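# Route a cable through the mesh tray, one end on the mat

## Task

Place the cable, which starts on the table next to a wire-mesh cable tray, along the length of the tray. Bring one of its ends out of the tray across the drop-out lip hung on the tray wall, and rest that end on the mat. When finished, the cable may have no kinks and no place where it folds back on itself. The robot must not tip over or be left leaning, or the task fails.

## Robot and tools

ROBOT. TidyBot++: a four-caster mobile base (0.54 m long, 0.50 m wide, 0.38 m tall) carrying one seven-joint arm with a two-finger gripper. The shoulder sits 0.12 m ahead of the base centre, 0.68 m above the floor. Segments: upper arm 0.42 m, forearm 0.31 m, hand 0.31 m to the hand point. The arm starts folded, hand pointing down, reaching up to 0.08 m past the base front. Cameras: base_camera (644x364 pinhole) and wrist_camera (644x476 fisheye, looking along the hand). Something may occasionally tug briefly on a held part.

FRAMES. Base frame: origin on the floor below the base centre, x forward, y left, z up, metres. hand_pose is reported in it: the point halfway between the finger pads; its z axis runs out along the fingers, and the fingers close along its y axis. Odometry frame = the base frame as it was at scene start; base_odometry is wheel-counted (slip shows as travel), heading in rad, left positive, -3.142 to 3.142.

move. One action per call. Keys:
- base: a single object of relative offsets from where the base last reported itself: translate_m (forward +, -2 to 2 m), strafe_m (left +, -2 to 2 m), rotate_rad (counter-clockwise from above +, -6.3 to 6.3). Linear offsets are along the base axes at the start of the command; the base heads straight for that point.
- joints: absolute targets by name, radians: joint_1_rad (any angle; + is clockwise from above, opposite to heading), joint_2_rad (-2.249 to 2.249; 0 = upper arm vertical, + leans forward), joint_3_rad (any angle), joint_4_rad (-2.579 to 2.579; 0 = straight; with joint_3_rad 3.14, negative bends forward), joint_5_rad (any), joint_6_rad (-2.099 to 2.099; negative bends hand forward in the reference posture), joint_7_rad (any; hand down, + is counter-clockwise from above; 1.57 opens the fingers left/right), gripper_pos (0 open to 1 closed; pad gap about 85 x (1 - gripper_pos) mm). Free-turning joints take the short way, so send steps under half a turn. Tolerances: ±0.039 for joints 1-4, ±0.095 for 5-7, ±0.03 gripper.
- target: absolute hand pose, one list of seven numbers [x, y, z, qw, qx, qy, qz], metres in the base frame. With target, joints may contain only gripper_pos.
- speeds: caps for this action only: translate_m / strafe_m 0.05 to 0.5 m/s (name only one when both move), rotate_rad 0.1 to 1.57 rad/s.
- cameras: list of base_camera, wrist_camera or all; [] gives none.
- blocking: true (default) returns once everything rests; false returns in about 0.5 s while motion continues. A later move overrides only the parts it names.
An action runs at most 15 s; a base move times out after 14 s. Unknown keys make a call invalid; out-of-range values get it refused, and a refusal or an unrequested stop cancels the remaining calls in your reply.

wait: seconds 0 to 10, plus cameras; returns state and images. stop: brakes all your running motions (cameras optional). zoom_image: camera plus region [x0, y0, x1, y1] in pixels, up to 504x504, of that camera's latest image. finished_scene: scene = the current scene number; it ends the scene for good, so the cable must stay in place without the robot.

RESULTS. move gives done or the worst status. base_status, joint_status, hand_status: done, moving, off_target, stopped, contact_stop, time_out, not_followed, torque_fault, limit_stop_at_motor_heat. hand_status done means within 10 mm and 2 degrees; most target moves end off_target within about 3 cm. hand_target is where the joint targets would put the hand; loads make it hang lower. joint_positions, motor_effort in percent of maximum (bracket = peak of last action), base_tilt in degrees (forward/right +), on_its_own, pictures (image order), earlier move. Warning lines: joint command not followed / pose unreachable (with cause:), ARM HIT, MOTOR HOT, OVER-TEMPERATURE FAULT.

PRACTICE. To fix a target error, add (wanted - hand_pose) to your previous target xyz; to keep still under load, resend hand_target, not hand_pose. For joints, resend last command + (wanted - read). Never command a loaded joint to its current reading. A hand pointing down reaches at most about 0.94 m high, only close in. Low forward-pointing poses near the base often miss or strike the base; no check stops that. When a held item touches a surface, hand_pose stops dropping and effort shifts only slightly. Closed fingertips extend about 20 mm beyond the hand point; pose readings can be a centimetre or two off, so check images.

AVOID. Dropping the cable or releasing it while moving; slamming, hard pushes, pulling or twisting the gripper hard, squeezing a part still resting on a surface. Driving or turning while the arm is snagged above about 0.6 m, sideways swings while stretched out, or reaching far out from folded over nearby furniture can tip the robot; retract the arm or back off to recover. Torque limits 104.5 N m (joints 1-4) and 51.3 N m (5-7) trigger a 10 s arm freeze. Long stretched or pushing holds heat the motors toward a weak-braking stop.

Each tool is called after ">>>" by a JSON object that holds its "fn" and its "kwargs", one argument or row to a line.

## Session

>>> {"fn": "move", "kwargs": {

}}

Scene clock: 0.00 s.
base_odometry: x=+0.000 y=+0.000 heading=+0.000
base_tilt: forward=-0.3 right=+0.7
base_status: not commanded
joint_positions: joint_1_rad=+0.004 joint_2_rad=-0.377 joint_3_rad=+3.096 joint_4_rad=-2.504 joint_5_rad=+0.026 joint_6_rad=-0.894 joint_7_rad=+1.580 gripper_pos=+0.000
joint_status: not commanded
motor_effort: joint_1_rad=+0 joint_2_rad=-2 joint_3_rad=-1 joint_4_rad=+14 joint_5_rad=-1 joint_6_rad=+1 joint_7_rad=-1
hand_pose: x=+0.2681 y=-0.0008 z=+0.5979 quat_wxyz=(+0.018, +0.998, +0.031, +0.060) (m; base frame)
hand_target: x=+0.2689 y=-0.0007 z=+0.5985 quat_wxyz=(+0.018, +0.997, +0.031, +0.061) (m; base frame)
hand_status: not commanded
pictures: base_camera, wrist_camera

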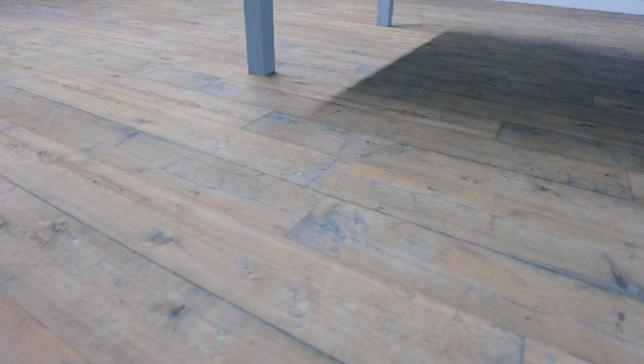

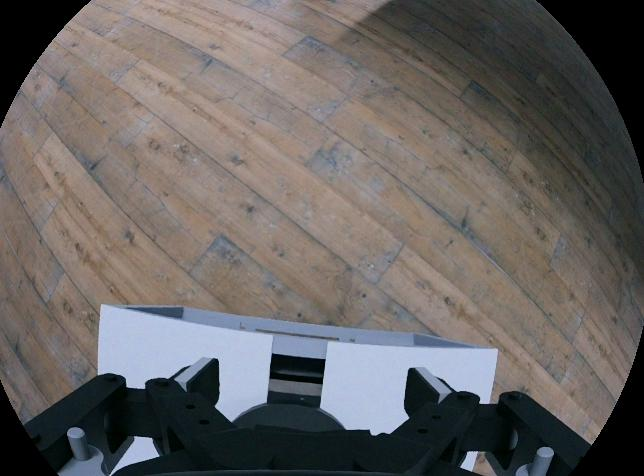

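>>> {"fn": "move", "kwargs": {
  "joints": {"joint_6_rad": 0.1}
}}

Scene clock: 1.83 s.
move: done
base_odometry: x=+0.000 y=+0.000 heading=+0.000
base_tilt: forward=-0.3 right=+0.7
base_status: not commanded
joint_positions: joint_1_rad=+0.004 joint_2_rad=-0.377 joint_3_rad=+3.096 joint_4_rad=-2.504 joint_5_rad=+0.026 joint_6_rad=+0.008 joint_7_rad=+1.580 gripper_pos=+0.000
joint_status: all done
motor_effort: joint_1_rad=+0(1) joint_2_rad=-6(6) joint_3_rad=+1(1) joint_4_rad=+18(18) joint_5_rad=-1(2) joint_6_rad=+7(9) joint_7_rad=-1(1)
hand_pose: x=+0.4958 y=+0.0166 z=+0.7445 quat_wxyz=(+0.007, +0.871, +0.036, +0.489) (m; base frame)
hand_target: x=+0.5101 y=+0.0184 z=+0.7705 quat_wxyz=(+0.005, +0.848, +0.036, +0.530) (m; base frame)
hand_status: not commanded
pictures: base_camera, wrist_camera

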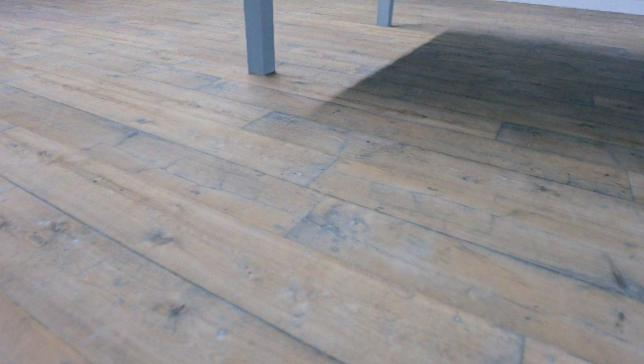

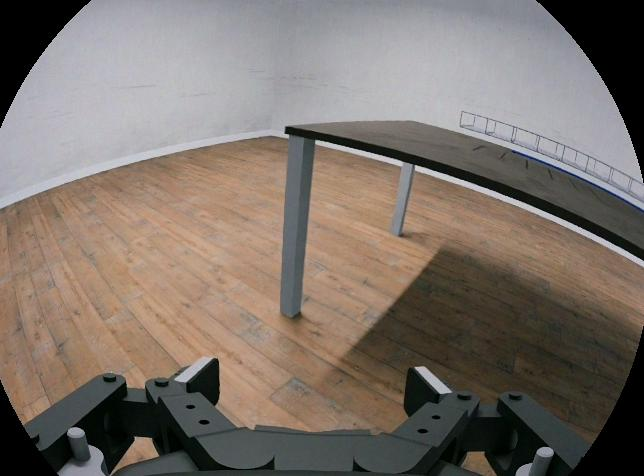

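>>> {"fn": "move", "kwargs": {
  "joints": {"joint_1_rad": 0.6, "joint_2_rad": -0.2, "joint_4_rad": -1.6, "joint_6_rad": -0.7}
}}

Scene clock: 4.47 s.
move: done
base_odometry: x=+0.000 y=+0.000 heading=+0.000
base_tilt: forward=-0.3 right=+0.7
base_status: not commanded
joint_positions: joint_1_rad=+0.583 joint_2_rad=-0.220 joint_3_rad=+3.096 joint_4_rad=-1.629 joint_5_rad=+0.026 joint_6_rad=-0.620 joint_7_rad=+1.580 gripper_pos=+0.000
joint_status: all done
motor_effort: joint_1_rad=+0(2) joint_2_rad=-15(15) joint_3_rad=+0(2) joint_4_rad=+20(21) joint_5_rad=-1(2) joint_6_rad=+8(10) joint_7_rad=-1(1)
hand_pose: x=+0.5458 y=-0.2552 z=+1.0054 quat_wxyz=(+0.158, +0.822, -0.215, +0.504) (m; base frame)
hand_target: x=+0.5385 y=-0.2618 z=+0.9903 quat_wxyz=(+0.154, +0.837, -0.228, +0.473) (m; base frame)
hand_status: not commanded
pictures: base_camera, wrist_camera

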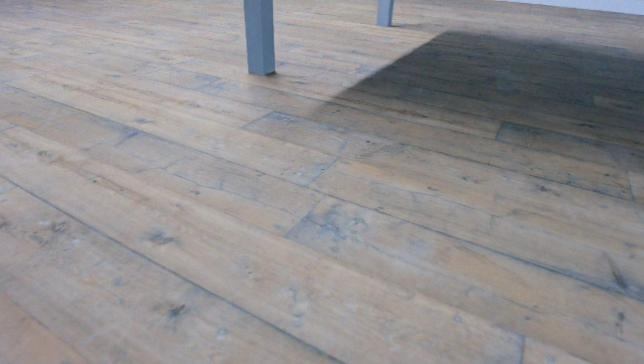

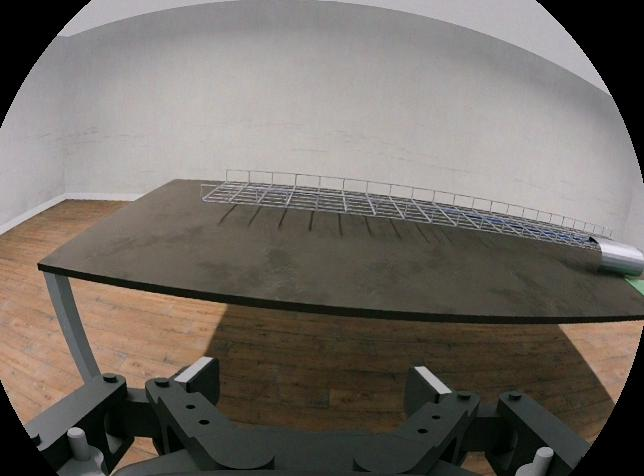

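>>> {"fn": "zoom_image", "kwargs": {
  "camera": "wrist_camera",
  "region": [180, 150, 440, 330]
}}

>>> {"fn": "zoom_image", "kwargs": {
  "camera": "wrist_camera",
  "region": [400, 160, 644, 330]
}}

Scaled by 1.938.

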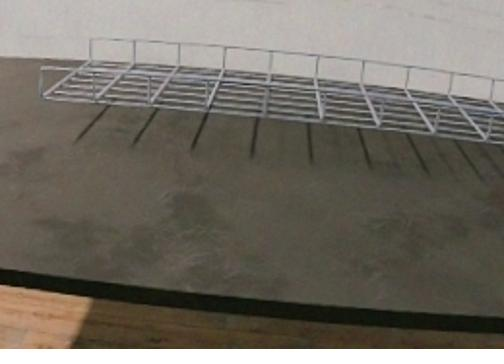

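Scaled by 2.066.

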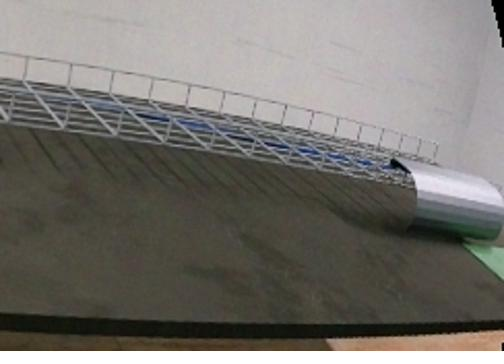

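>>> {"fn": "move", "kwargs": {
  "joints": {"joint_1_rad": 1.3, "joint_2_rad": 0.0, "joint_4_rad": -1.3, "joint_6_rad": -0.9}
}}

>>> {"fn": "move", "kwargs": {
  "base": {"rotate_rad": -0.6},
  "joints": {"joint_1_rad": 0.0}
}}

Scene clock: 6.63 s.
move: done
base_odometry: x=+0.000 y=+0.000 heading=+0.000
base_tilt: forward=-0.3 right=+0.7
base_status: not commanded
joint_positions: joint_1_rad=+1.285 joint_2_rad=-0.017 joint_3_rad=+3.097 joint_4_rad=-1.330 joint_5_rad=+0.026 joint_6_rad=-0.819 joint_7_rad=+1.580 gripper_pos=+0.000
joint_status: all done
motor_effort: joint_1_rad=+0(2) joint_2_rad=-21(22) joint_3_rad=-1(3) joint_4_rad=+20(21) joint_5_rad=-2(2) joint_6_rad=+9(9) joint_7_rad=-1(1)
hand_pose: x=+0.2967 y=-0.5307 z=+1.0168 quat_wxyz=(+0.293, +0.717, -0.502, +0.384) (m; base frame)
hand_target: x=+0.2864 y=-0.5282 z=+1.0035 quat_wxyz=(+0.278, +0.725, -0.518, +0.358) (m; base frame)
hand_status: not commanded
pictures: base_camera, wrist_camera

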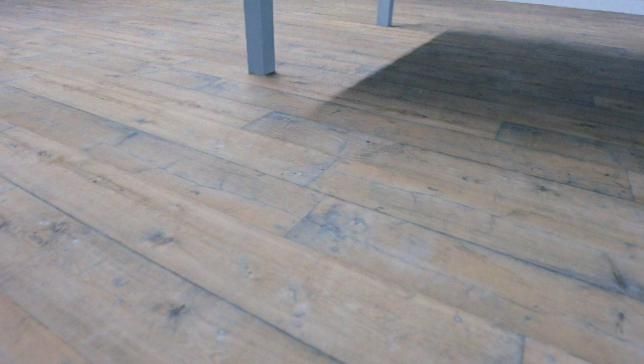

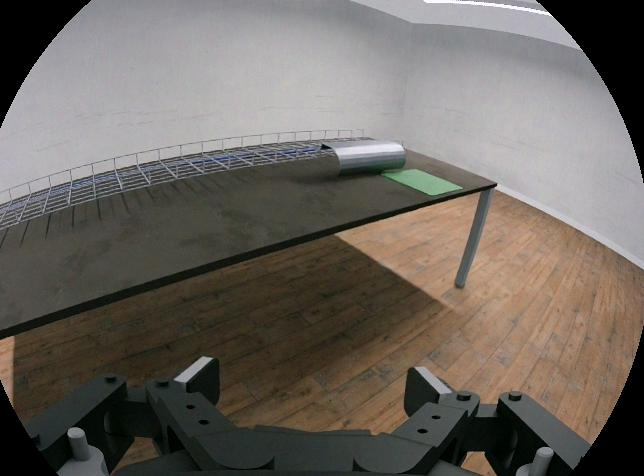

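Scene clock: 9.20 s.
move: done
base_odometry: x=+0.000 y=+0.000 heading=-0.600
base_tilt: forward=-0.3 right=+0.6
base_status: done
joint_positions: joint_1_rad=+0.015 joint_2_rad=-0.010 joint_3_rad=+3.095 joint_4_rad=-1.330 joint_5_rad=+0.026 joint_6_rad=-0.821 joint_7_rad=+1.580 gripper_pos=+0.000
joint_status: all done
motor_effort: joint_1_rad=+0(3) joint_2_rad=-22(23) joint_3_rad=-1(5) joint_4_rad=+19(20) joint_5_rad=-1(3) joint_6_rad=+7(8) joint_7_rad=-1(1)
hand_pose: x=+0.6805 y=+0.0133 z=+1.0130 quat_wxyz=(+0.008, +0.877, +0.021, +0.480) (m; base frame)
hand_target: x=+0.6727 y=+0.0201 z=+1.0035 quat_wxyz=(+0.005, +0.891, +0.027, +0.454) (m; base frame)
hand_status: not commanded
pictures: base_camera, wrist_camera

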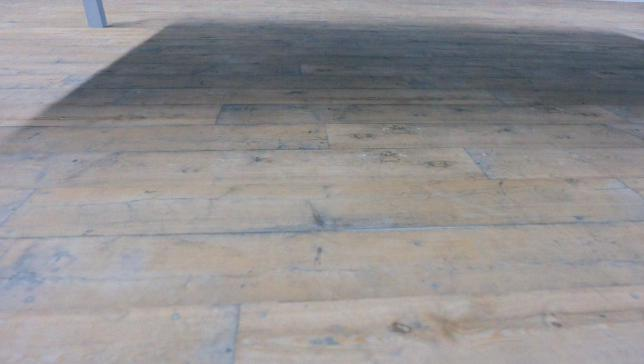

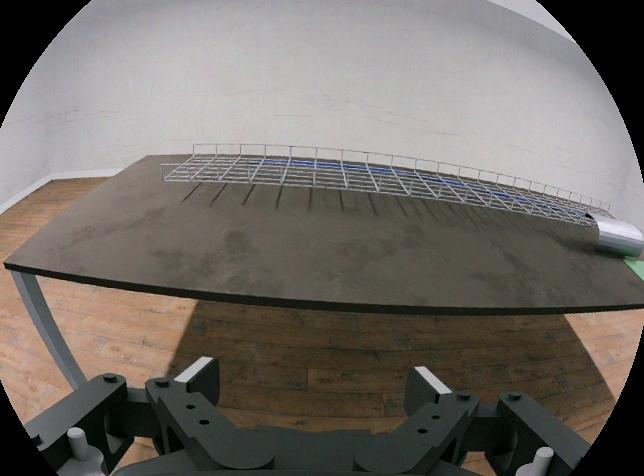

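>>> {"fn": "move", "kwargs": {
  "base": {"rotate_rad": -0.08},
  "cameras": []
}}

>>> {"fn": "move", "kwargs": {
  "base": {"strafe_m": 1.6},
  "joints": {"joint_1_rad": 0.5}
}}

>>> {"fn": "move", "kwargs": {
  "base": {"translate_m": 1.4},
  "joints": {"joint_1_rad": 1.57}
}}

Scene clock: 10.87 s.
move: done
base_odometry: x=+0.000 y=+0.000 heading=-0.680
base_tilt: forward=-0.3 right=+0.7
base_status: done
joint_positions: joint_1_rad=+0.008 joint_2_rad=-0.010 joint_3_rad=+3.101 joint_4_rad=-1.330 joint_5_rad=+0.026 joint_6_rad=-0.822 joint_7_rad=+1.580 gripper_pos=+0.000
joint_status: not commanded
motor_effort: joint_1_rad=+0(3) joint_2_rad=-21(22) joint_3_rad=-1(4) joint_4_rad=+20(20) joint_5_rad=-2(2) joint_6_rad=+8(8) joint_7_rad=-1(1)
hand_pose: x=+0.6805 y=+0.0139 z=+1.0130 quat_wxyz=(+0.007, +0.877, +0.022, +0.480) (m; base frame)
hand_target: x=+0.6727 y=+0.0201 z=+1.0035 quat_wxyz=(+0.005, +0.891, +0.027, +0.454) (m; base frame)
hand_status: not commanded
pictures: none
No camera images: "cameras" was empty.

Scene clock: 14.80 s.
move: done
base_odometry: x=+1.006 y=+1.244 heading=-0.680
base_tilt: forward=-0.4 right=+0.6
base_status: done
joint_positions: joint_1_rad=+0.486 joint_2_rad=-0.010 joint_3_rad=+3.099 joint_4_rad=-1.329 joint_5_rad=+0.026 joint_6_rad=-0.823 joint_7_rad=+1.580 gripper_pos=+0.000
joint_status: all done
motor_effort: joint_1_rad=+0(4) joint_2_rad=-22(23) joint_3_rad=-1(4) joint_4_rad=+20(20) joint_5_rad=-1(2) joint_6_rad=+7(9) joint_7_rad=-1(1)
hand_pose: x=+0.6245 y=-0.2450 z=+1.0126 quat_wxyz=(+0.120, +0.858, -0.186, +0.464) (m; base frame)
hand_target: x=+0.6145 y=-0.2479 z=+1.0035 quat_wxyz=(+0.117, +0.870, -0.194, +0.438) (m; base frame)
hand_status: not commanded
pictures: base_camera, wrist_camera

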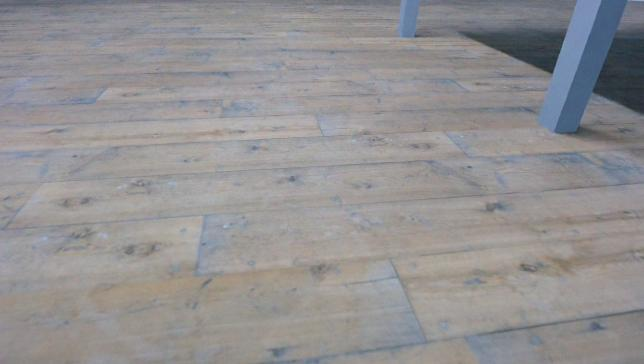

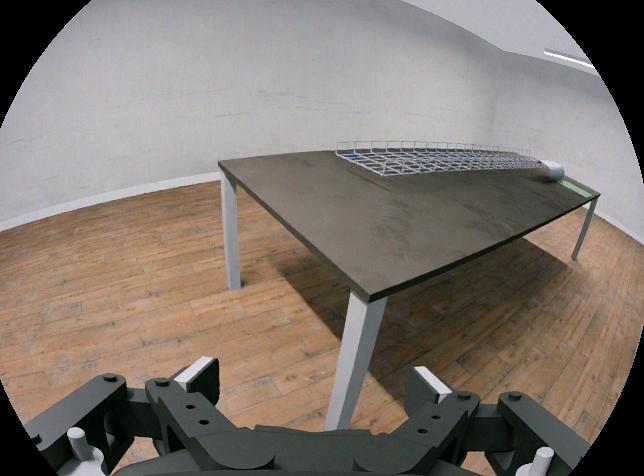

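Scene clock: 18.40 s.
move: done
base_odometry: x=+2.094 y=+0.364 heading=-0.680
base_tilt: forward=-0.3 right=+0.7
base_status: done
joint_positions: joint_1_rad=+1.557 joint_2_rad=-0.007 joint_3_rad=+3.096 joint_4_rad=-1.328 joint_5_rad=+0.026 joint_6_rad=-0.824 joint_7_rad=+1.580 gripper_pos=+0.000
joint_status: all done
motor_effort: joint_1_rad=+0(2) joint_2_rad=-22(23) joint_3_rad=-1(3) joint_4_rad=+19(20) joint_5_rad=-1(2) joint_6_rad=+7(9) joint_7_rad=-1(1)
hand_pose: x=+0.1478 y=-0.5618 z=+1.0111 quat_wxyz=(+0.339, +0.644, -0.597, +0.337) (m; base frame)
hand_target: x=+0.1395 y=-0.5537 z=+1.0035 quat_wxyz=(+0.324, +0.649, -0.611, +0.318) (m; base frame)
hand_status: not commanded
pictures: base_camera, wrist_camera

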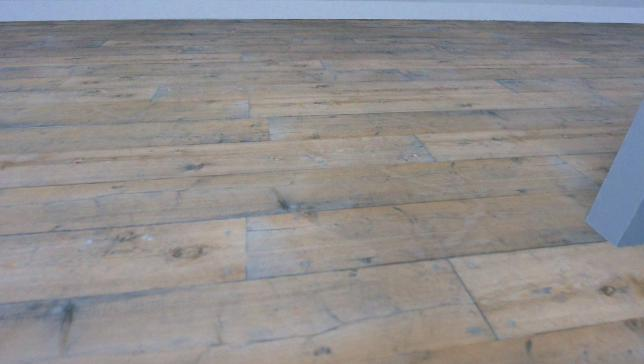

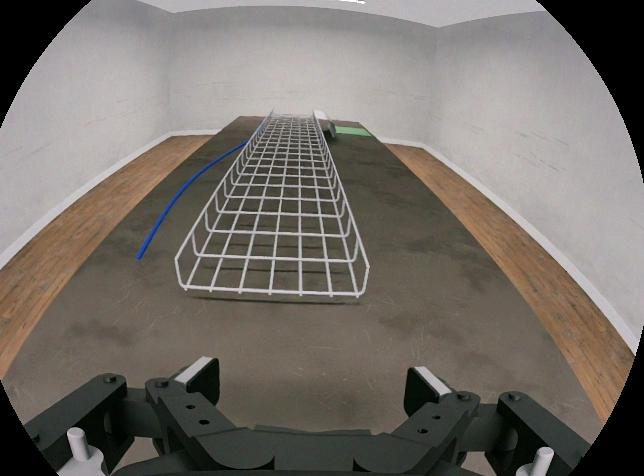

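>>> {"fn": "zoom_image", "kwargs": {
  "camera": "wrist_camera",
  "region": [220, 90, 400, 220]
}}

Scaled by 2.800.

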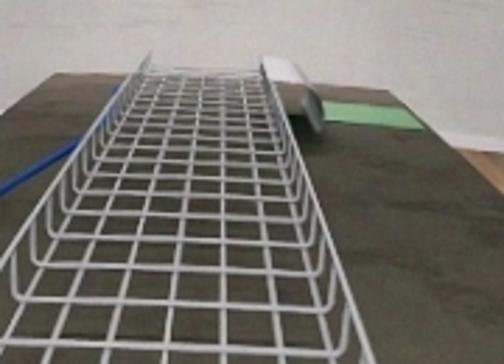

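>>> {"fn": "move", "kwargs": {
  "base": {"translate_m": 1.2},
  "joints": {"joint_1_rad": 0.0},
  "cameras": []
}}

>>> {"fn": "move", "kwargs": {
  "base": {"rotate_rad": 3.1416},
  "cameras": []
}}

>>> {"fn": "move", "kwargs": {
  "base": {"strafe_m": 1.6}
}}

Scene clock: 22.23 s.
move: done
base_odometry: x=+3.028 y=-0.390 heading=-0.680
base_tilt: forward=-0.4 right=+0.6
base_status: done
joint_positions: joint_1_rad=+0.015 joint_2_rad=+0.003 joint_3_rad=+3.098 joint_4_rad=-1.327 joint_5_rad=+0.026 joint_6_rad=-0.824 joint_7_rad=+1.580 gripper_pos=+0.000
joint_status: all done
motor_effort: joint_1_rad=+0(3) joint_2_rad=-22(26) joint_3_rad=-1(4) joint_4_rad=+19(20) joint_5_rad=-1(3) joint_6_rad=+6(8) joint_7_rad=-1(1)
hand_pose: x=+0.6848 y=+0.0111 z=+1.0061 quat_wxyz=(+0.008, +0.880, +0.020, +0.474) (m; base frame)
hand_target: x=+0.6727 y=+0.0200 z=+1.0035 quat_wxyz=(+0.005, +0.891, +0.027, +0.454) (m; base frame)
hand_status: not commanded
pictures: none
No camera images: "cameras" was empty.

Scene clock: 25.60 s.
move: done
base_odometry: x=+3.028 y=-0.390 heading=+2.462
base_tilt: forward=-0.3 right=+0.7
base_status: done
joint_positions: joint_1_rad=+0.005 joint_2_rad=+0.004 joint_3_rad=+3.096 joint_4_rad=-1.327 joint_5_rad=+0.026 joint_6_rad=-0.824 joint_7_rad=+1.580 gripper_pos=+0.000
joint_status: not commanded
motor_effort: joint_1_rad=+0(3) joint_2_rad=-22(26) joint_3_rad=-1(3) joint_4_rad=+20(20) joint_5_rad=-1(3) joint_6_rad=+7(9) joint_7_rad=-1(2)
hand_pose: x=+0.6848 y=+0.0183 z=+1.0057 quat_wxyz=(+0.005, +0.880, +0.025, +0.474) (m; base frame)
hand_target: x=+0.6727 y=+0.0200 z=+1.0035 quat_wxyz=(+0.005, +0.891, +0.027, +0.454) (m; base frame)
hand_status: not commanded
pictures: none
No camera images: "cameras" was empty.

Scene clock: 29.47 s.
move: done
base_odometry: x=+2.022 y=-1.635 heading=+2.462
base_tilt: forward=-0.2 right=+0.7
base_status: done
joint_positions: joint_1_rad=+0.003 joint_2_rad=+0.004 joint_3_rad=+3.096 joint_4_rad=-1.327 joint_5_rad=+0.026 joint_6_rad=-0.824 joint_7_rad=+1.580 gripper_pos=+0.000
joint_status: not commanded
motor_effort: joint_1_rad=+0(3) joint_2_rad=-22(23) joint_3_rad=+0(4) joint_4_rad=+20(20) joint_5_rad=-1(2) joint_6_rad=+8(9) joint_7_rad=-1(2)
hand_pose: x=+0.6848 y=+0.0195 z=+1.0057 quat_wxyz=(+0.005, +0.880, +0.026, +0.474) (m; base frame)
hand_target: x=+0.6727 y=+0.0200 z=+1.0035 quat_wxyz=(+0.005, +0.891, +0.027, +0.454) (m; base frame)
hand_status: not commanded
pictures: base_camera, wrist_camera

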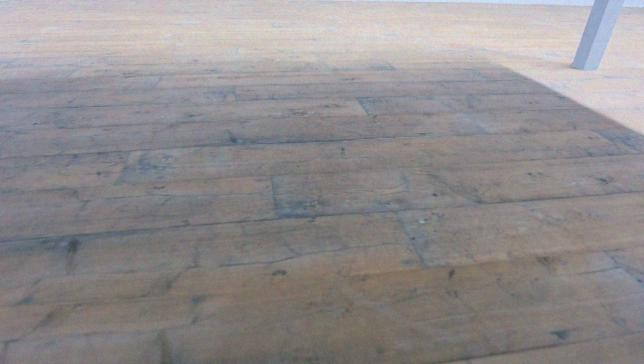

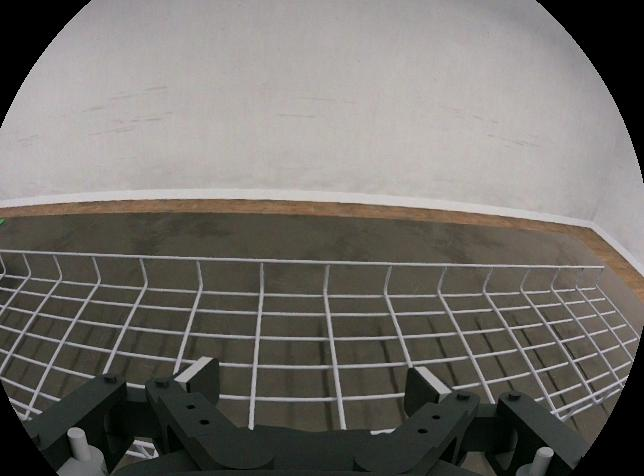

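>>> {"fn": "move", "kwargs": {
  "joints": {"joint_2_rad": -0.35, "joint_4_rad": -1.5, "joint_6_rad": -1.25}
}}

Scene clock: 31.17 s.
move: done
base_odometry: x=+2.022 y=-1.635 heading=+2.462
base_tilt: forward=-0.3 right=+0.6
base_status: not commanded
joint_positions: joint_1_rad=+0.003 joint_2_rad=-0.344 joint_3_rad=+3.096 joint_4_rad=-1.483 joint_5_rad=+0.026 joint_6_rad=-1.167 joint_7_rad=+1.580 gripper_pos=+0.000
joint_status: all done
motor_effort: joint_1_rad=+0(1) joint_2_rad=-8(25) joint_3_rad=+0(1) joint_4_rad=+18(20) joint_5_rad=-1(2) joint_6_rad=+8(8) joint_7_rad=-1(2)
hand_pose: x=+0.4930 y=+0.0137 z=+1.0003 quat_wxyz=(+0.014, +0.914, +0.025, +0.406) (m; base frame)
hand_target: x=+0.4712 y=+0.0132 z=+0.9758 quat_wxyz=(+0.014, +0.932, +0.026, +0.362) (m; base frame)
hand_status: not commanded
pictures: base_camera, wrist_camera

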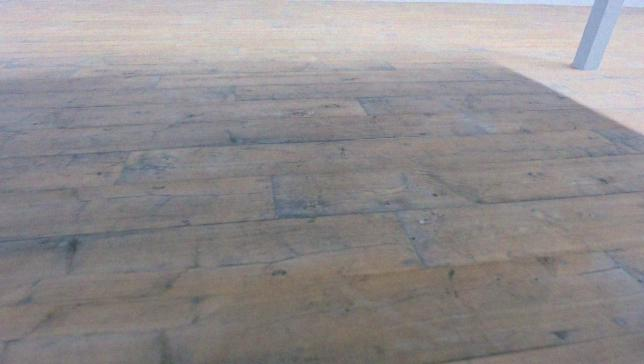

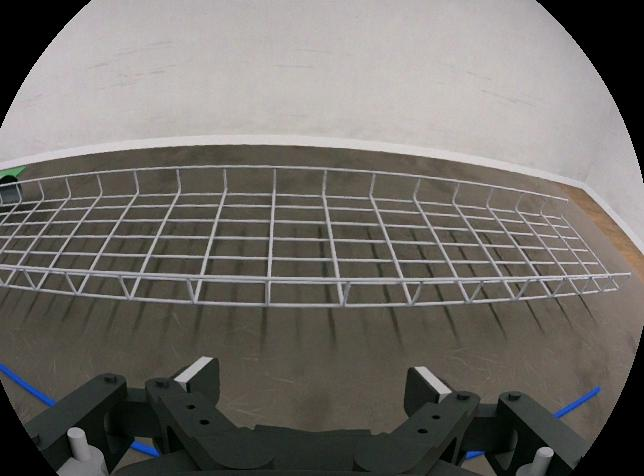

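>>> {"fn": "move", "kwargs": {
  "target": [0.52, 0, 0.90, 0, 1, 0, 0]
}}

Scene clock: 33.90 s.
move: off_target
base_odometry: x=+2.022 y=-1.635 heading=+2.462
base_tilt: forward=-0.3 right=+0.6
base_status: not commanded
joint_positions: joint_1_rad=-0.002 joint_2_rad=+0.261 joint_3_rad=+3.166 joint_4_rad=-0.926 joint_5_rad=+0.026 joint_6_rad=-1.888 joint_7_rad=+1.580 gripper_pos=+0.000
joint_status: not commanded
motor_effort: joint_1_rad=+1(1) joint_2_rad=-27(29) joint_3_rad=-1(2) joint_4_rad=+15(18) joint_5_rad=-1(2) joint_6_rad=+1(7) joint_7_rad=-1(1)
hand_pose: x=+0.5399 y=-0.0142 z=+0.8954 quat_wxyz=(+0.016, +0.999, -0.011, +0.033) (m; base frame)
hand_target: x=+0.5200 y=+0.0000 z=+0.9000 quat_wxyz=(+0.000, +1.000, +0.000, +0.000) (m; base frame)
hand_status: off_target (0.025 m and 4.4 deg from the pose sent, 0.105 m and 48.0 deg at the start)
pictures: base_camera, wrist_camera

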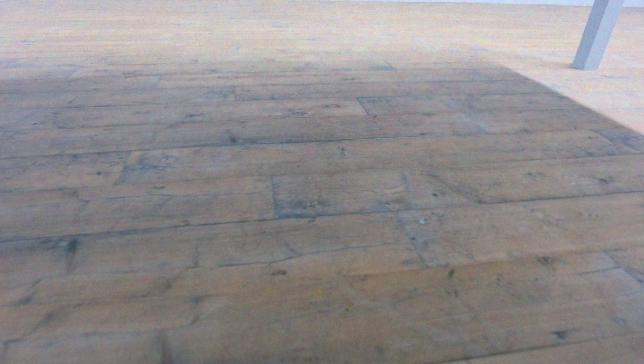

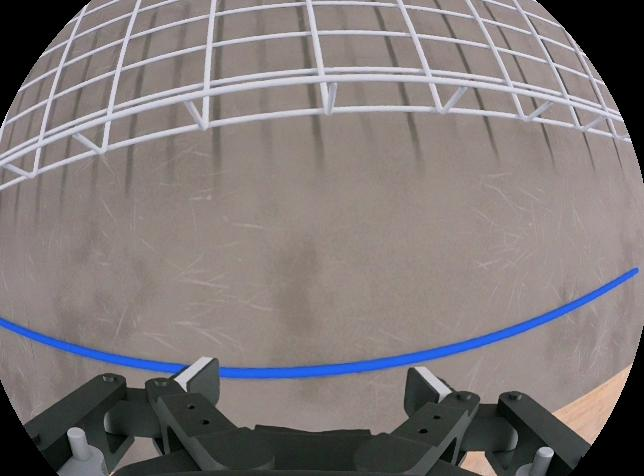

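>>> {"fn": "move", "kwargs": {
  "base": {"strafe_m": 0.8}
}}

Scene clock: 36.77 s.
move: done
base_odometry: x=+1.519 y=-2.257 heading=+2.463
base_tilt: forward=-0.4 right=+0.6
base_status: done
joint_positions: joint_1_rad=-0.015 joint_2_rad=+0.261 joint_3_rad=+3.174 joint_4_rad=-0.925 joint_5_rad=+0.026 joint_6_rad=-1.890 joint_7_rad=+1.580 gripper_pos=+0.000
joint_status: not commanded
motor_effort: joint_1_rad=+0(3) joint_2_rad=-27(27) joint_3_rad=-1(3) joint_4_rad=+15(15) joint_5_rad=-1(2) joint_6_rad=+1(2) joint_7_rad=-1(2)
hand_pose: x=+0.5394 y=-0.0112 z=+0.8955 quat_wxyz=(+0.017, +0.999, -0.008, +0.032) (m; base frame)
hand_target: x=+0.5200 y=+0.0000 z=+0.9000 quat_wxyz=(+0.000, +1.000, +0.000, +0.000) (m; base frame)
hand_status: not commanded
pictures: base_camera, wrist_camera

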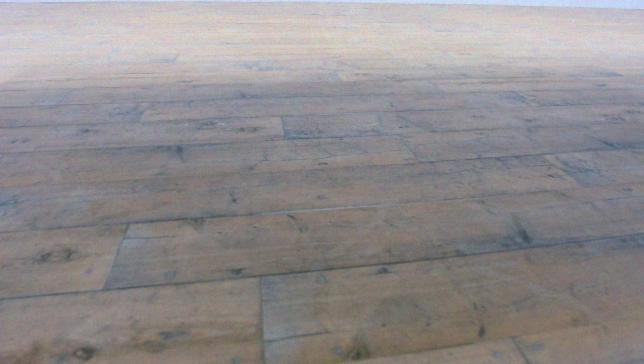

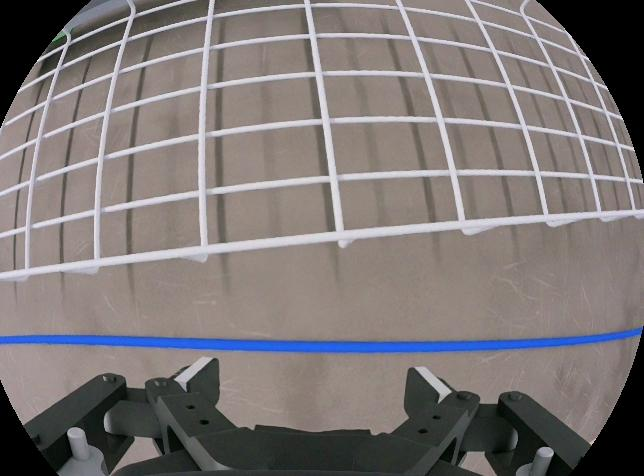

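>>> {"fn": "move", "kwargs": {
  "base": {"rotate_rad": 0.13},
  "cameras": ["wrist_camera"]
}}

>>> {"fn": "move", "kwargs": {
  "base": {"strafe_m": 0.4},
  "joints": {"joint_2_rad": 0.1}
}}

Scene clock: 37.90 s.
move: done
base_odometry: x=+1.519 y=-2.257 heading=+2.594
base_tilt: forward=-0.3 right=+0.6
base_status: done
joint_positions: joint_1_rad=-0.025 joint_2_rad=+0.261 joint_3_rad=+3.176 joint_4_rad=-0.925 joint_5_rad=+0.026 joint_6_rad=-1.891 joint_7_rad=+1.580 gripper_pos=+0.000
joint_status: not commanded
motor_effort: joint_1_rad=+1(3) joint_2_rad=-27(28) joint_3_rad=-1(3) joint_4_rad=+15(15) joint_5_rad=-1(2) joint_6_rad=+1(2) joint_7_rad=-1(1)
hand_pose: x=+0.5394 y=-0.0079 z=+0.8955 quat_wxyz=(+0.017, +0.999, -0.004, +0.032) (m; base frame)
hand_target: x=+0.5200 y=+0.0000 z=+0.9000 quat_wxyz=(+0.000, +1.000, +0.000, +0.000) (m; base frame)
hand_status: not commanded
pictures: wrist_camera

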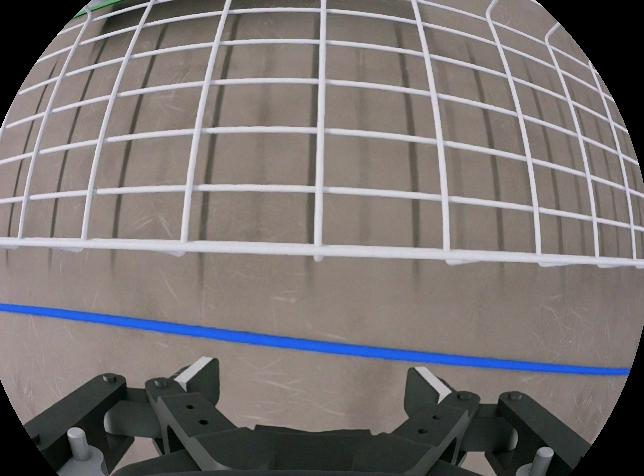

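Scene clock: 39.93 s.
move: done
base_odometry: x=+1.311 y=-2.599 heading=+2.594
base_tilt: forward=-0.3 right=+0.6
base_status: done
joint_positions: joint_1_rad=-0.024 joint_2_rad=+0.101 joint_3_rad=+3.176 joint_4_rad=-0.918 joint_5_rad=+0.026 joint_6_rad=-1.896 joint_7_rad=+1.580 gripper_pos=+0.000
joint_status: all done
motor_effort: joint_1_rad=+0(3) joint_2_rad=-20(30) joint_3_rad=-1(3) joint_4_rad=+14(16) joint_5_rad=-1(2) joint_6_rad=+2(4) joint_7_rad=-1(2)
hand_pose: x=+0.4994 y=-0.0093 z=+0.9620 quat_wxyz=(+0.015, +0.993, -0.006, +0.113) (m; base frame)
hand_target: x=+0.4777 y=-0.0009 z=+0.9641 quat_wxyz=(-0.002, +0.996, +0.000, +0.084) (m; base frame)
hand_status: not commanded
pictures: base_camera, wrist_camera

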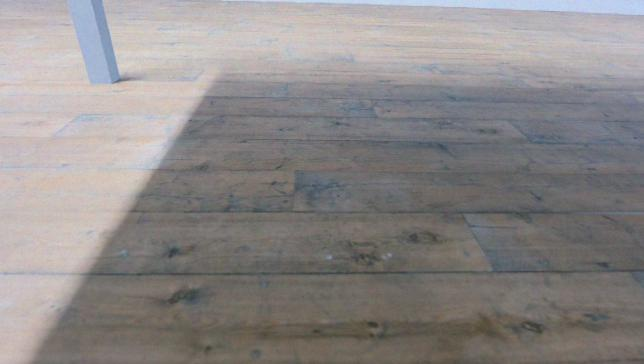

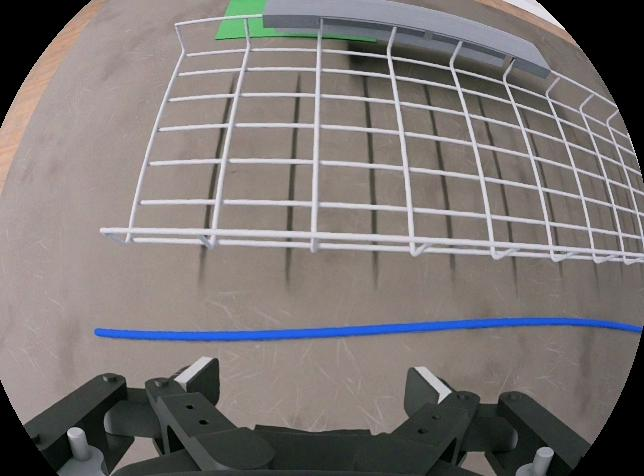

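>>> {"fn": "move", "kwargs": {
  "target": [0.75, 0, 1.0, 0, 0.95, 0, 0.31],
  "cameras": ["wrist_camera"]
}}

>>> {"fn": "zoom_image", "kwargs": {
  "camera": "wrist_camera",
  "region": [120, 80, 480, 330]
}}

Scene clock: 42.03 s.
move: off_target
base_odometry: x=+1.311 y=-2.599 heading=+2.594
base_tilt: forward=-0.3 right=+0.5
base_status: not commanded
joint_positions: joint_1_rad=-0.024 joint_2_rad=+0.511 joint_3_rad=+3.176 joint_4_rad=-0.379 joint_5_rad=+0.026 joint_6_rad=-1.738 joint_7_rad=+1.580 gripper_pos=+0.000
joint_status: not commanded
motor_effort: joint_1_rad=+0(1) joint_2_rad=-35(37) joint_3_rad=-1(2) joint_4_rad=+15(15) joint_5_rad=+0(2) joint_6_rad=+4(5) joint_7_rad=-1(1)
hand_pose: x=+0.7222 y=-0.0053 z=+0.9755 quat_wxyz=(+0.022, +0.967, -0.002, +0.254) (m; base frame)
hand_target: x=+0.7500 y=+0.0000 z=+1.0000 quat_wxyz=(+0.000, +0.951, +0.000, +0.310) (m; base frame)
hand_status: off_target (0.037 m and 7.2 deg from the pose sent, 0.254 m and 23.2 deg at the start)
pictures: wrist_camera

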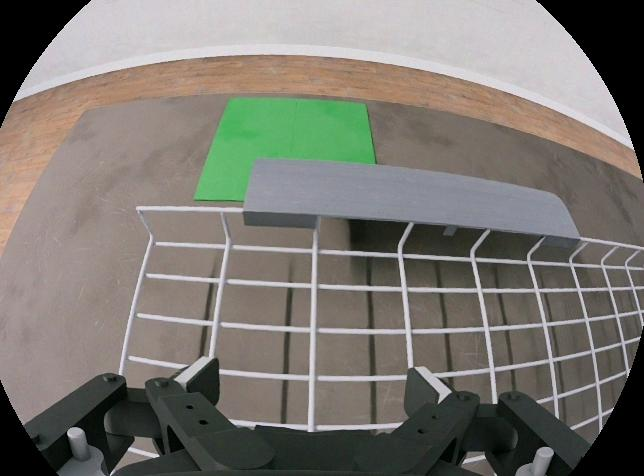

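Scaled by 1.400.

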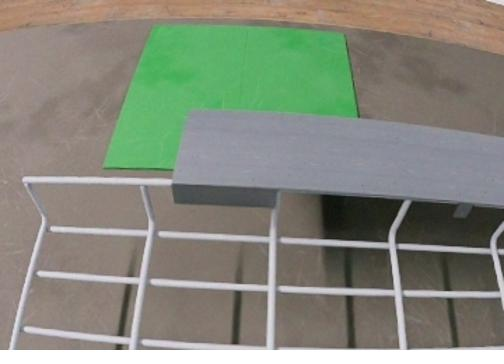

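>>> {"fn": "move", "kwargs": {
  "base": {"strafe_m": -1.65},
  "target": [0.42, 0, 0.92, 0, 0.7071, 0.7071, 0]
}}

Scene clock: 48.13 s.
move: off_target
base_odometry: x=+2.169 y=-1.190 heading=+2.595
base_tilt: forward=-0.3 right=+0.7
base_status: done
joint_positions: joint_1_rad=+0.004 joint_2_rad=+0.052 joint_3_rad=+3.143 joint_4_rad=-1.097 joint_5_rad=+0.023 joint_6_rad=-1.908 joint_7_rad=+3.107 gripper_pos=+0.000
joint_status: not commanded
motor_effort: joint_1_rad=+0(4) joint_2_rad=-19(36) joint_3_rad=+0(2) joint_4_rad=+15(15) joint_5_rad=-2(2) joint_6_rad=+2(5) joint_7_rad=-1(1)
hand_pose: x=+0.4540 y=-0.0072 z=+0.9208 quat_wxyz=(+0.037, +0.723, +0.689, +0.023) (m; base frame)
hand_target: x=+0.4200 y=+0.0000 z=+0.9200 quat_wxyz=(+0.000, +0.707, +0.707, +0.000) (m; base frame)
hand_status: off_target (0.035 m and 5.8 deg from the pose sent, 0.307 m and 93.9 deg at the start)
pictures: base_camera, wrist_camera

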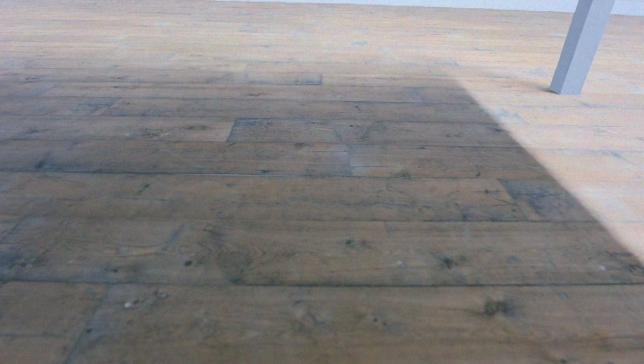

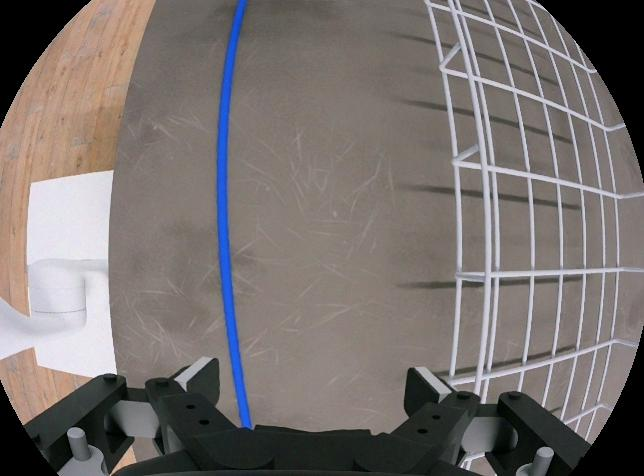

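>>> {"fn": "move", "kwargs": {
  "target": [0.355, 0, 0.80, 0, 0.7071, 0.7071, 0]
}}

Scene clock: 50.27 s.
move: off_target
base_odometry: x=+2.169 y=-1.190 heading=+2.595
base_tilt: forward=-0.2 right=+0.6
base_status: not commanded
joint_positions: joint_1_rad=-0.244 joint_2_rad=-0.175 joint_3_rad=+3.328 joint_4_rad=-1.696 joint_5_rad=+0.023 joint_6_rad=-1.711 joint_7_rad=+3.107 gripper_pos=+0.000
joint_status: not commanded
motor_effort: joint_1_rad=+0(1) joint_2_rad=-11(19) joint_3_rad=-1(2) joint_4_rad=+15(15) joint_5_rad=-1(2) joint_6_rad=-1(1) joint_7_rad=-1(1)
hand_pose: x=+0.3344 y=+0.0035 z=+0.8015 quat_wxyz=(-0.035, +0.698, +0.715, -0.031) (m; base frame)
hand_target: x=+0.3550 y=+0.0000 z=+0.8000 quat_wxyz=(+0.000, +0.707, +0.707, +0.000) (m; base frame)
hand_status: off_target (0.021 m and 5.5 deg from the pose sent, 0.156 m and 5.8 deg at the start)
pictures: base_camera, wrist_camera

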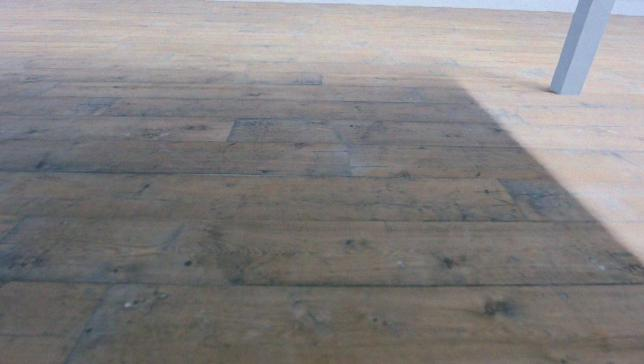

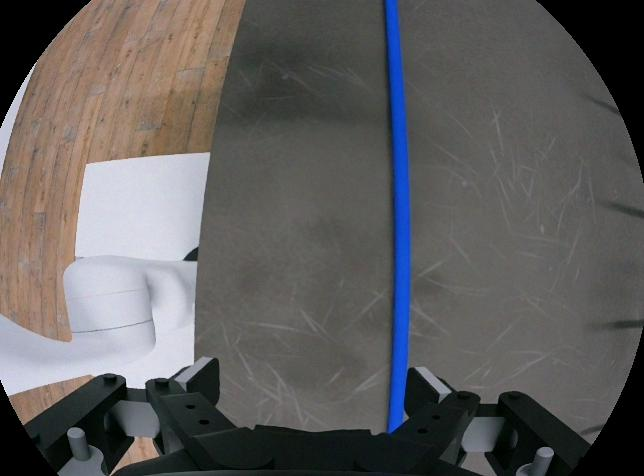

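>>> {"fn": "move", "kwargs": {
  "target": [0.40, 0, 0.80, 0, 0.7071, 0.7071, 0],
  "cameras": ["wrist_camera"]
}}

Scene clock: 51.50 s.
move: off_target
base_odometry: x=+2.169 y=-1.190 heading=+2.595
base_tilt: forward=-0.3 right=+0.6
base_status: not commanded
joint_positions: joint_1_rad=-0.128 joint_2_rad=-0.094 joint_3_rad=+3.260 joint_4_rad=-1.647 joint_5_rad=+0.023 joint_6_rad=-1.687 joint_7_rad=+3.108 gripper_pos=+0.000
joint_status: not commanded
motor_effort: joint_1_rad=+0(1) joint_2_rad=-14(15) joint_3_rad=-1(2) joint_4_rad=+15(15) joint_5_rad=-1(2) joint_6_rad=+0(2) joint_7_rad=+0(1)
hand_pose: x=+0.3649 y=-0.0042 z=+0.7965 quat_wxyz=(-0.030, +0.715, +0.698, -0.040) (m; base frame)
hand_target: x=+0.4000 y=+0.0000 z=+0.8000 quat_wxyz=(+0.000, +0.707, +0.707, +0.000) (m; base frame)
hand_status: off_target (0.036 m and 5.9 deg from the pose sent, 0.066 m and 5.5 deg at the start)
pictures: wrist_camera

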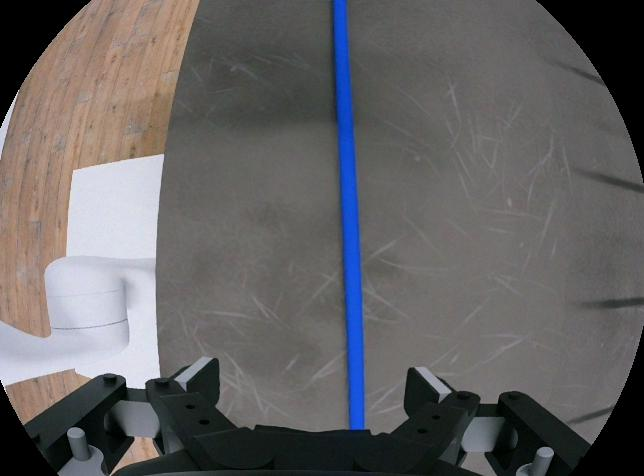

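>>> {"fn": "move", "kwargs": {
  "target": [0.425, 0, 0.785, 0.035, 0.706, 0.706, 0.035],
  "cameras": ["wrist_camera"]
}}

Scene clock: 52.47 s.
move: off_target
base_odometry: x=+2.169 y=-1.190 heading=+2.595
base_tilt: forward=-0.3 right=+0.7
base_status: not commanded
joint_positions: joint_1_rad=-0.129 joint_2_rad=-0.094 joint_3_rad=+3.259 joint_4_rad=-1.678 joint_5_rad=+0.023 joint_6_rad=-1.538 joint_7_rad=+3.108 gripper_pos=+0.000
joint_status: not commanded
motor_effort: joint_1_rad=+0(1) joint_2_rad=-15(15) joint_3_rad=-1(1) joint_4_rad=+15(16) joint_5_rad=-1(2) joint_6_rad=+0(1) joint_7_rad=-1(1)
hand_pose: x=+0.4016 y=-0.0037 z=+0.7852 quat_wxyz=(+0.011, +0.715, +0.699, +0.003) (m; base frame)
hand_target: x=+0.4249 y=+0.0000 z=+0.7850 quat_wxyz=(+0.035, +0.706, +0.706, +0.035) (m; base frame)
hand_status: off_target (0.024 m and 4.8 deg from the pose sent, 0.061 m and 11.4 deg at the start)
pictures: wrist_camera

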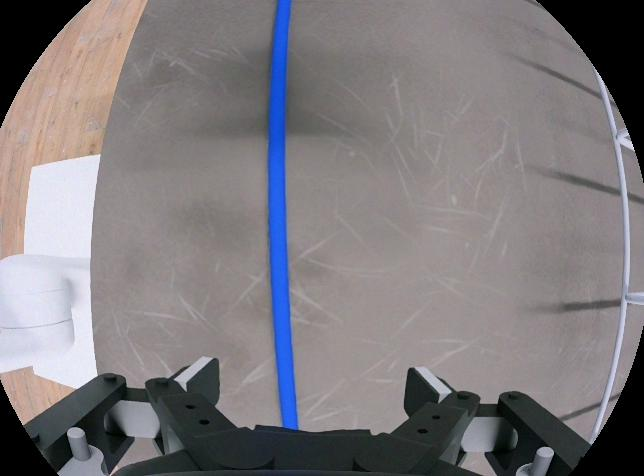

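>>> {"fn": "move", "kwargs": {
  "target": [0.408, 0, 0.765, 0.035, 0.706, 0.706, 0.035],
  "cameras": ["wrist_camera"]
}}

Scene clock: 53.43 s.
move: off_target
base_odometry: x=+2.169 y=-1.190 heading=+2.595
base_tilt: forward=-0.4 right=+0.6
base_status: not commanded
joint_positions: joint_1_rad=-0.164 joint_2_rad=-0.115 joint_3_rad=+3.283 joint_4_rad=-1.772 joint_5_rad=+0.023 joint_6_rad=-1.483 joint_7_rad=+3.108 gripper_pos=+0.000
joint_status: not commanded
motor_effort: joint_1_rad=+1(1) joint_2_rad=-14(15) joint_3_rad=-1(2) joint_4_rad=+15(16) joint_5_rad=-1(2) joint_6_rad=+1(1) joint_7_rad=-1(1)
hand_pose: x=+0.3862 y=-0.0007 z=+0.7615 quat_wxyz=(+0.003, +0.710, +0.704, -0.002) (m; base frame)
hand_target: x=+0.4080 y=+0.0000 z=+0.7650 quat_wxyz=(+0.035, +0.706, +0.706, +0.035) (m; base frame)
hand_status: off_target (0.022 m and 5.6 deg from the pose sent, 0.022 m and 4.8 deg at the start)
pictures: wrist_camera

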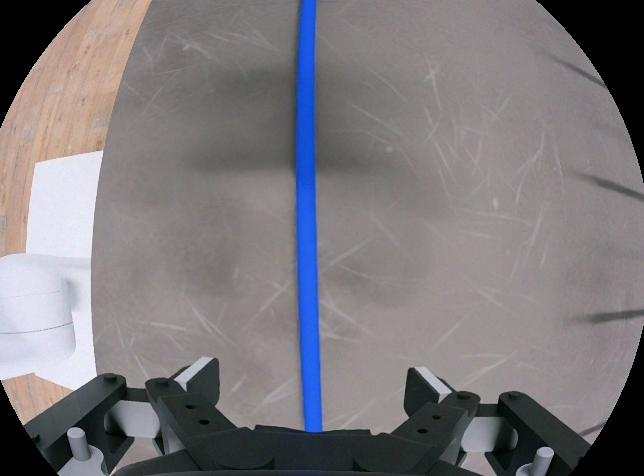

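>>> {"fn": "move", "kwargs": {
  "target": [0.408, 0, 0.748, 0.035, 0.706, 0.706, 0.035],
  "cameras": ["wrist_camera"]
}}

>>> {"fn": "move", "kwargs": {
  "target": [0.408, 0, 0.735, 0.035, 0.706, 0.706, 0.035],
  "cameras": ["wrist_camera"]
}}

Scene clock: 54.27 s.
move: off_target
base_odometry: x=+2.169 y=-1.190 heading=+2.595
base_tilt: forward=-0.3 right=+0.6
base_status: not commanded
joint_positions: joint_1_rad=-0.164 joint_2_rad=-0.115 joint_3_rad=+3.283 joint_4_rad=-1.823 joint_5_rad=+0.023 joint_6_rad=-1.426 joint_7_rad=+3.108 gripper_pos=+0.000
joint_status: not commanded
motor_effort: joint_1_rad=+0(1) joint_2_rad=-14(14) joint_3_rad=-1(2) joint_4_rad=+15(16) joint_5_rad=-1(2) joint_6_rad=+1(1) joint_7_rad=-1(2)
hand_pose: x=+0.3863 y=-0.0004 z=+0.7454 quat_wxyz=(+0.005, +0.710, +0.704, +0.000) (m; base frame)
hand_target: x=+0.4080 y=+0.0000 z=+0.7480 quat_wxyz=(+0.035, +0.706, +0.706, +0.035) (m; base frame)
hand_status: off_target (0.022 m and 5.3 deg from the pose sent, 0.026 m and 5.6 deg at the start)
pictures: wrist_camera

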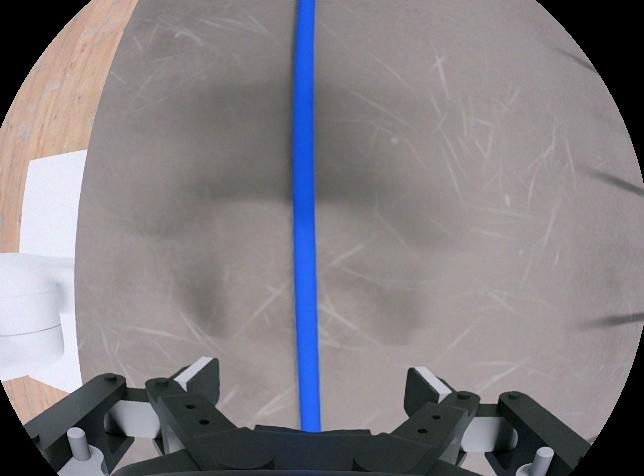

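Scene clock: 54.93 s.
move: off_target
base_odometry: x=+2.169 y=-1.190 heading=+2.595
base_tilt: forward=-0.3 right=+0.7
base_status: not commanded
joint_positions: joint_1_rad=-0.164 joint_2_rad=-0.115 joint_3_rad=+3.283 joint_4_rad=-1.861 joint_5_rad=+0.023 joint_6_rad=-1.382 joint_7_rad=+3.108 gripper_pos=+0.000
joint_status: not commanded
motor_effort: joint_1_rad=+0(1) joint_2_rad=-13(14) joint_3_rad=-1(2) joint_4_rad=+16(16) joint_5_rad=-1(2) joint_6_rad=+0(2) joint_7_rad=-1(1)
hand_pose: x=+0.3865 y=-0.0002 z=+0.7338 quat_wxyz=(+0.007, +0.709, +0.705, +0.003) (m; base frame)
hand_target: x=+0.4080 y=+0.0000 z=+0.7350 quat_wxyz=(+0.035, +0.706, +0.706, +0.035) (m; base frame)
hand_status: off_target (0.022 m and 4.9 deg from the pose sent, 0.024 m and 5.3 deg at the start)
pictures: wrist_camera

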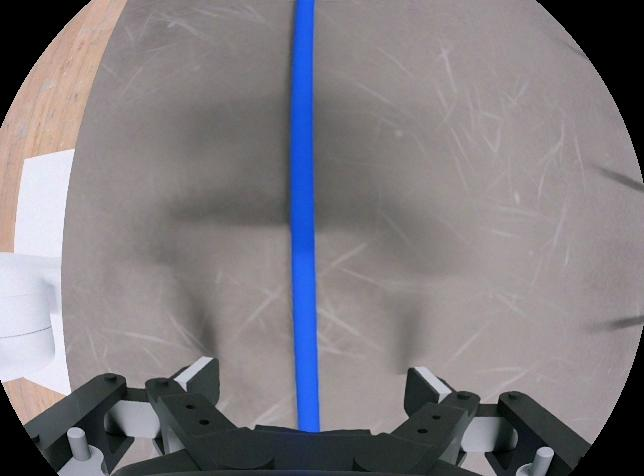

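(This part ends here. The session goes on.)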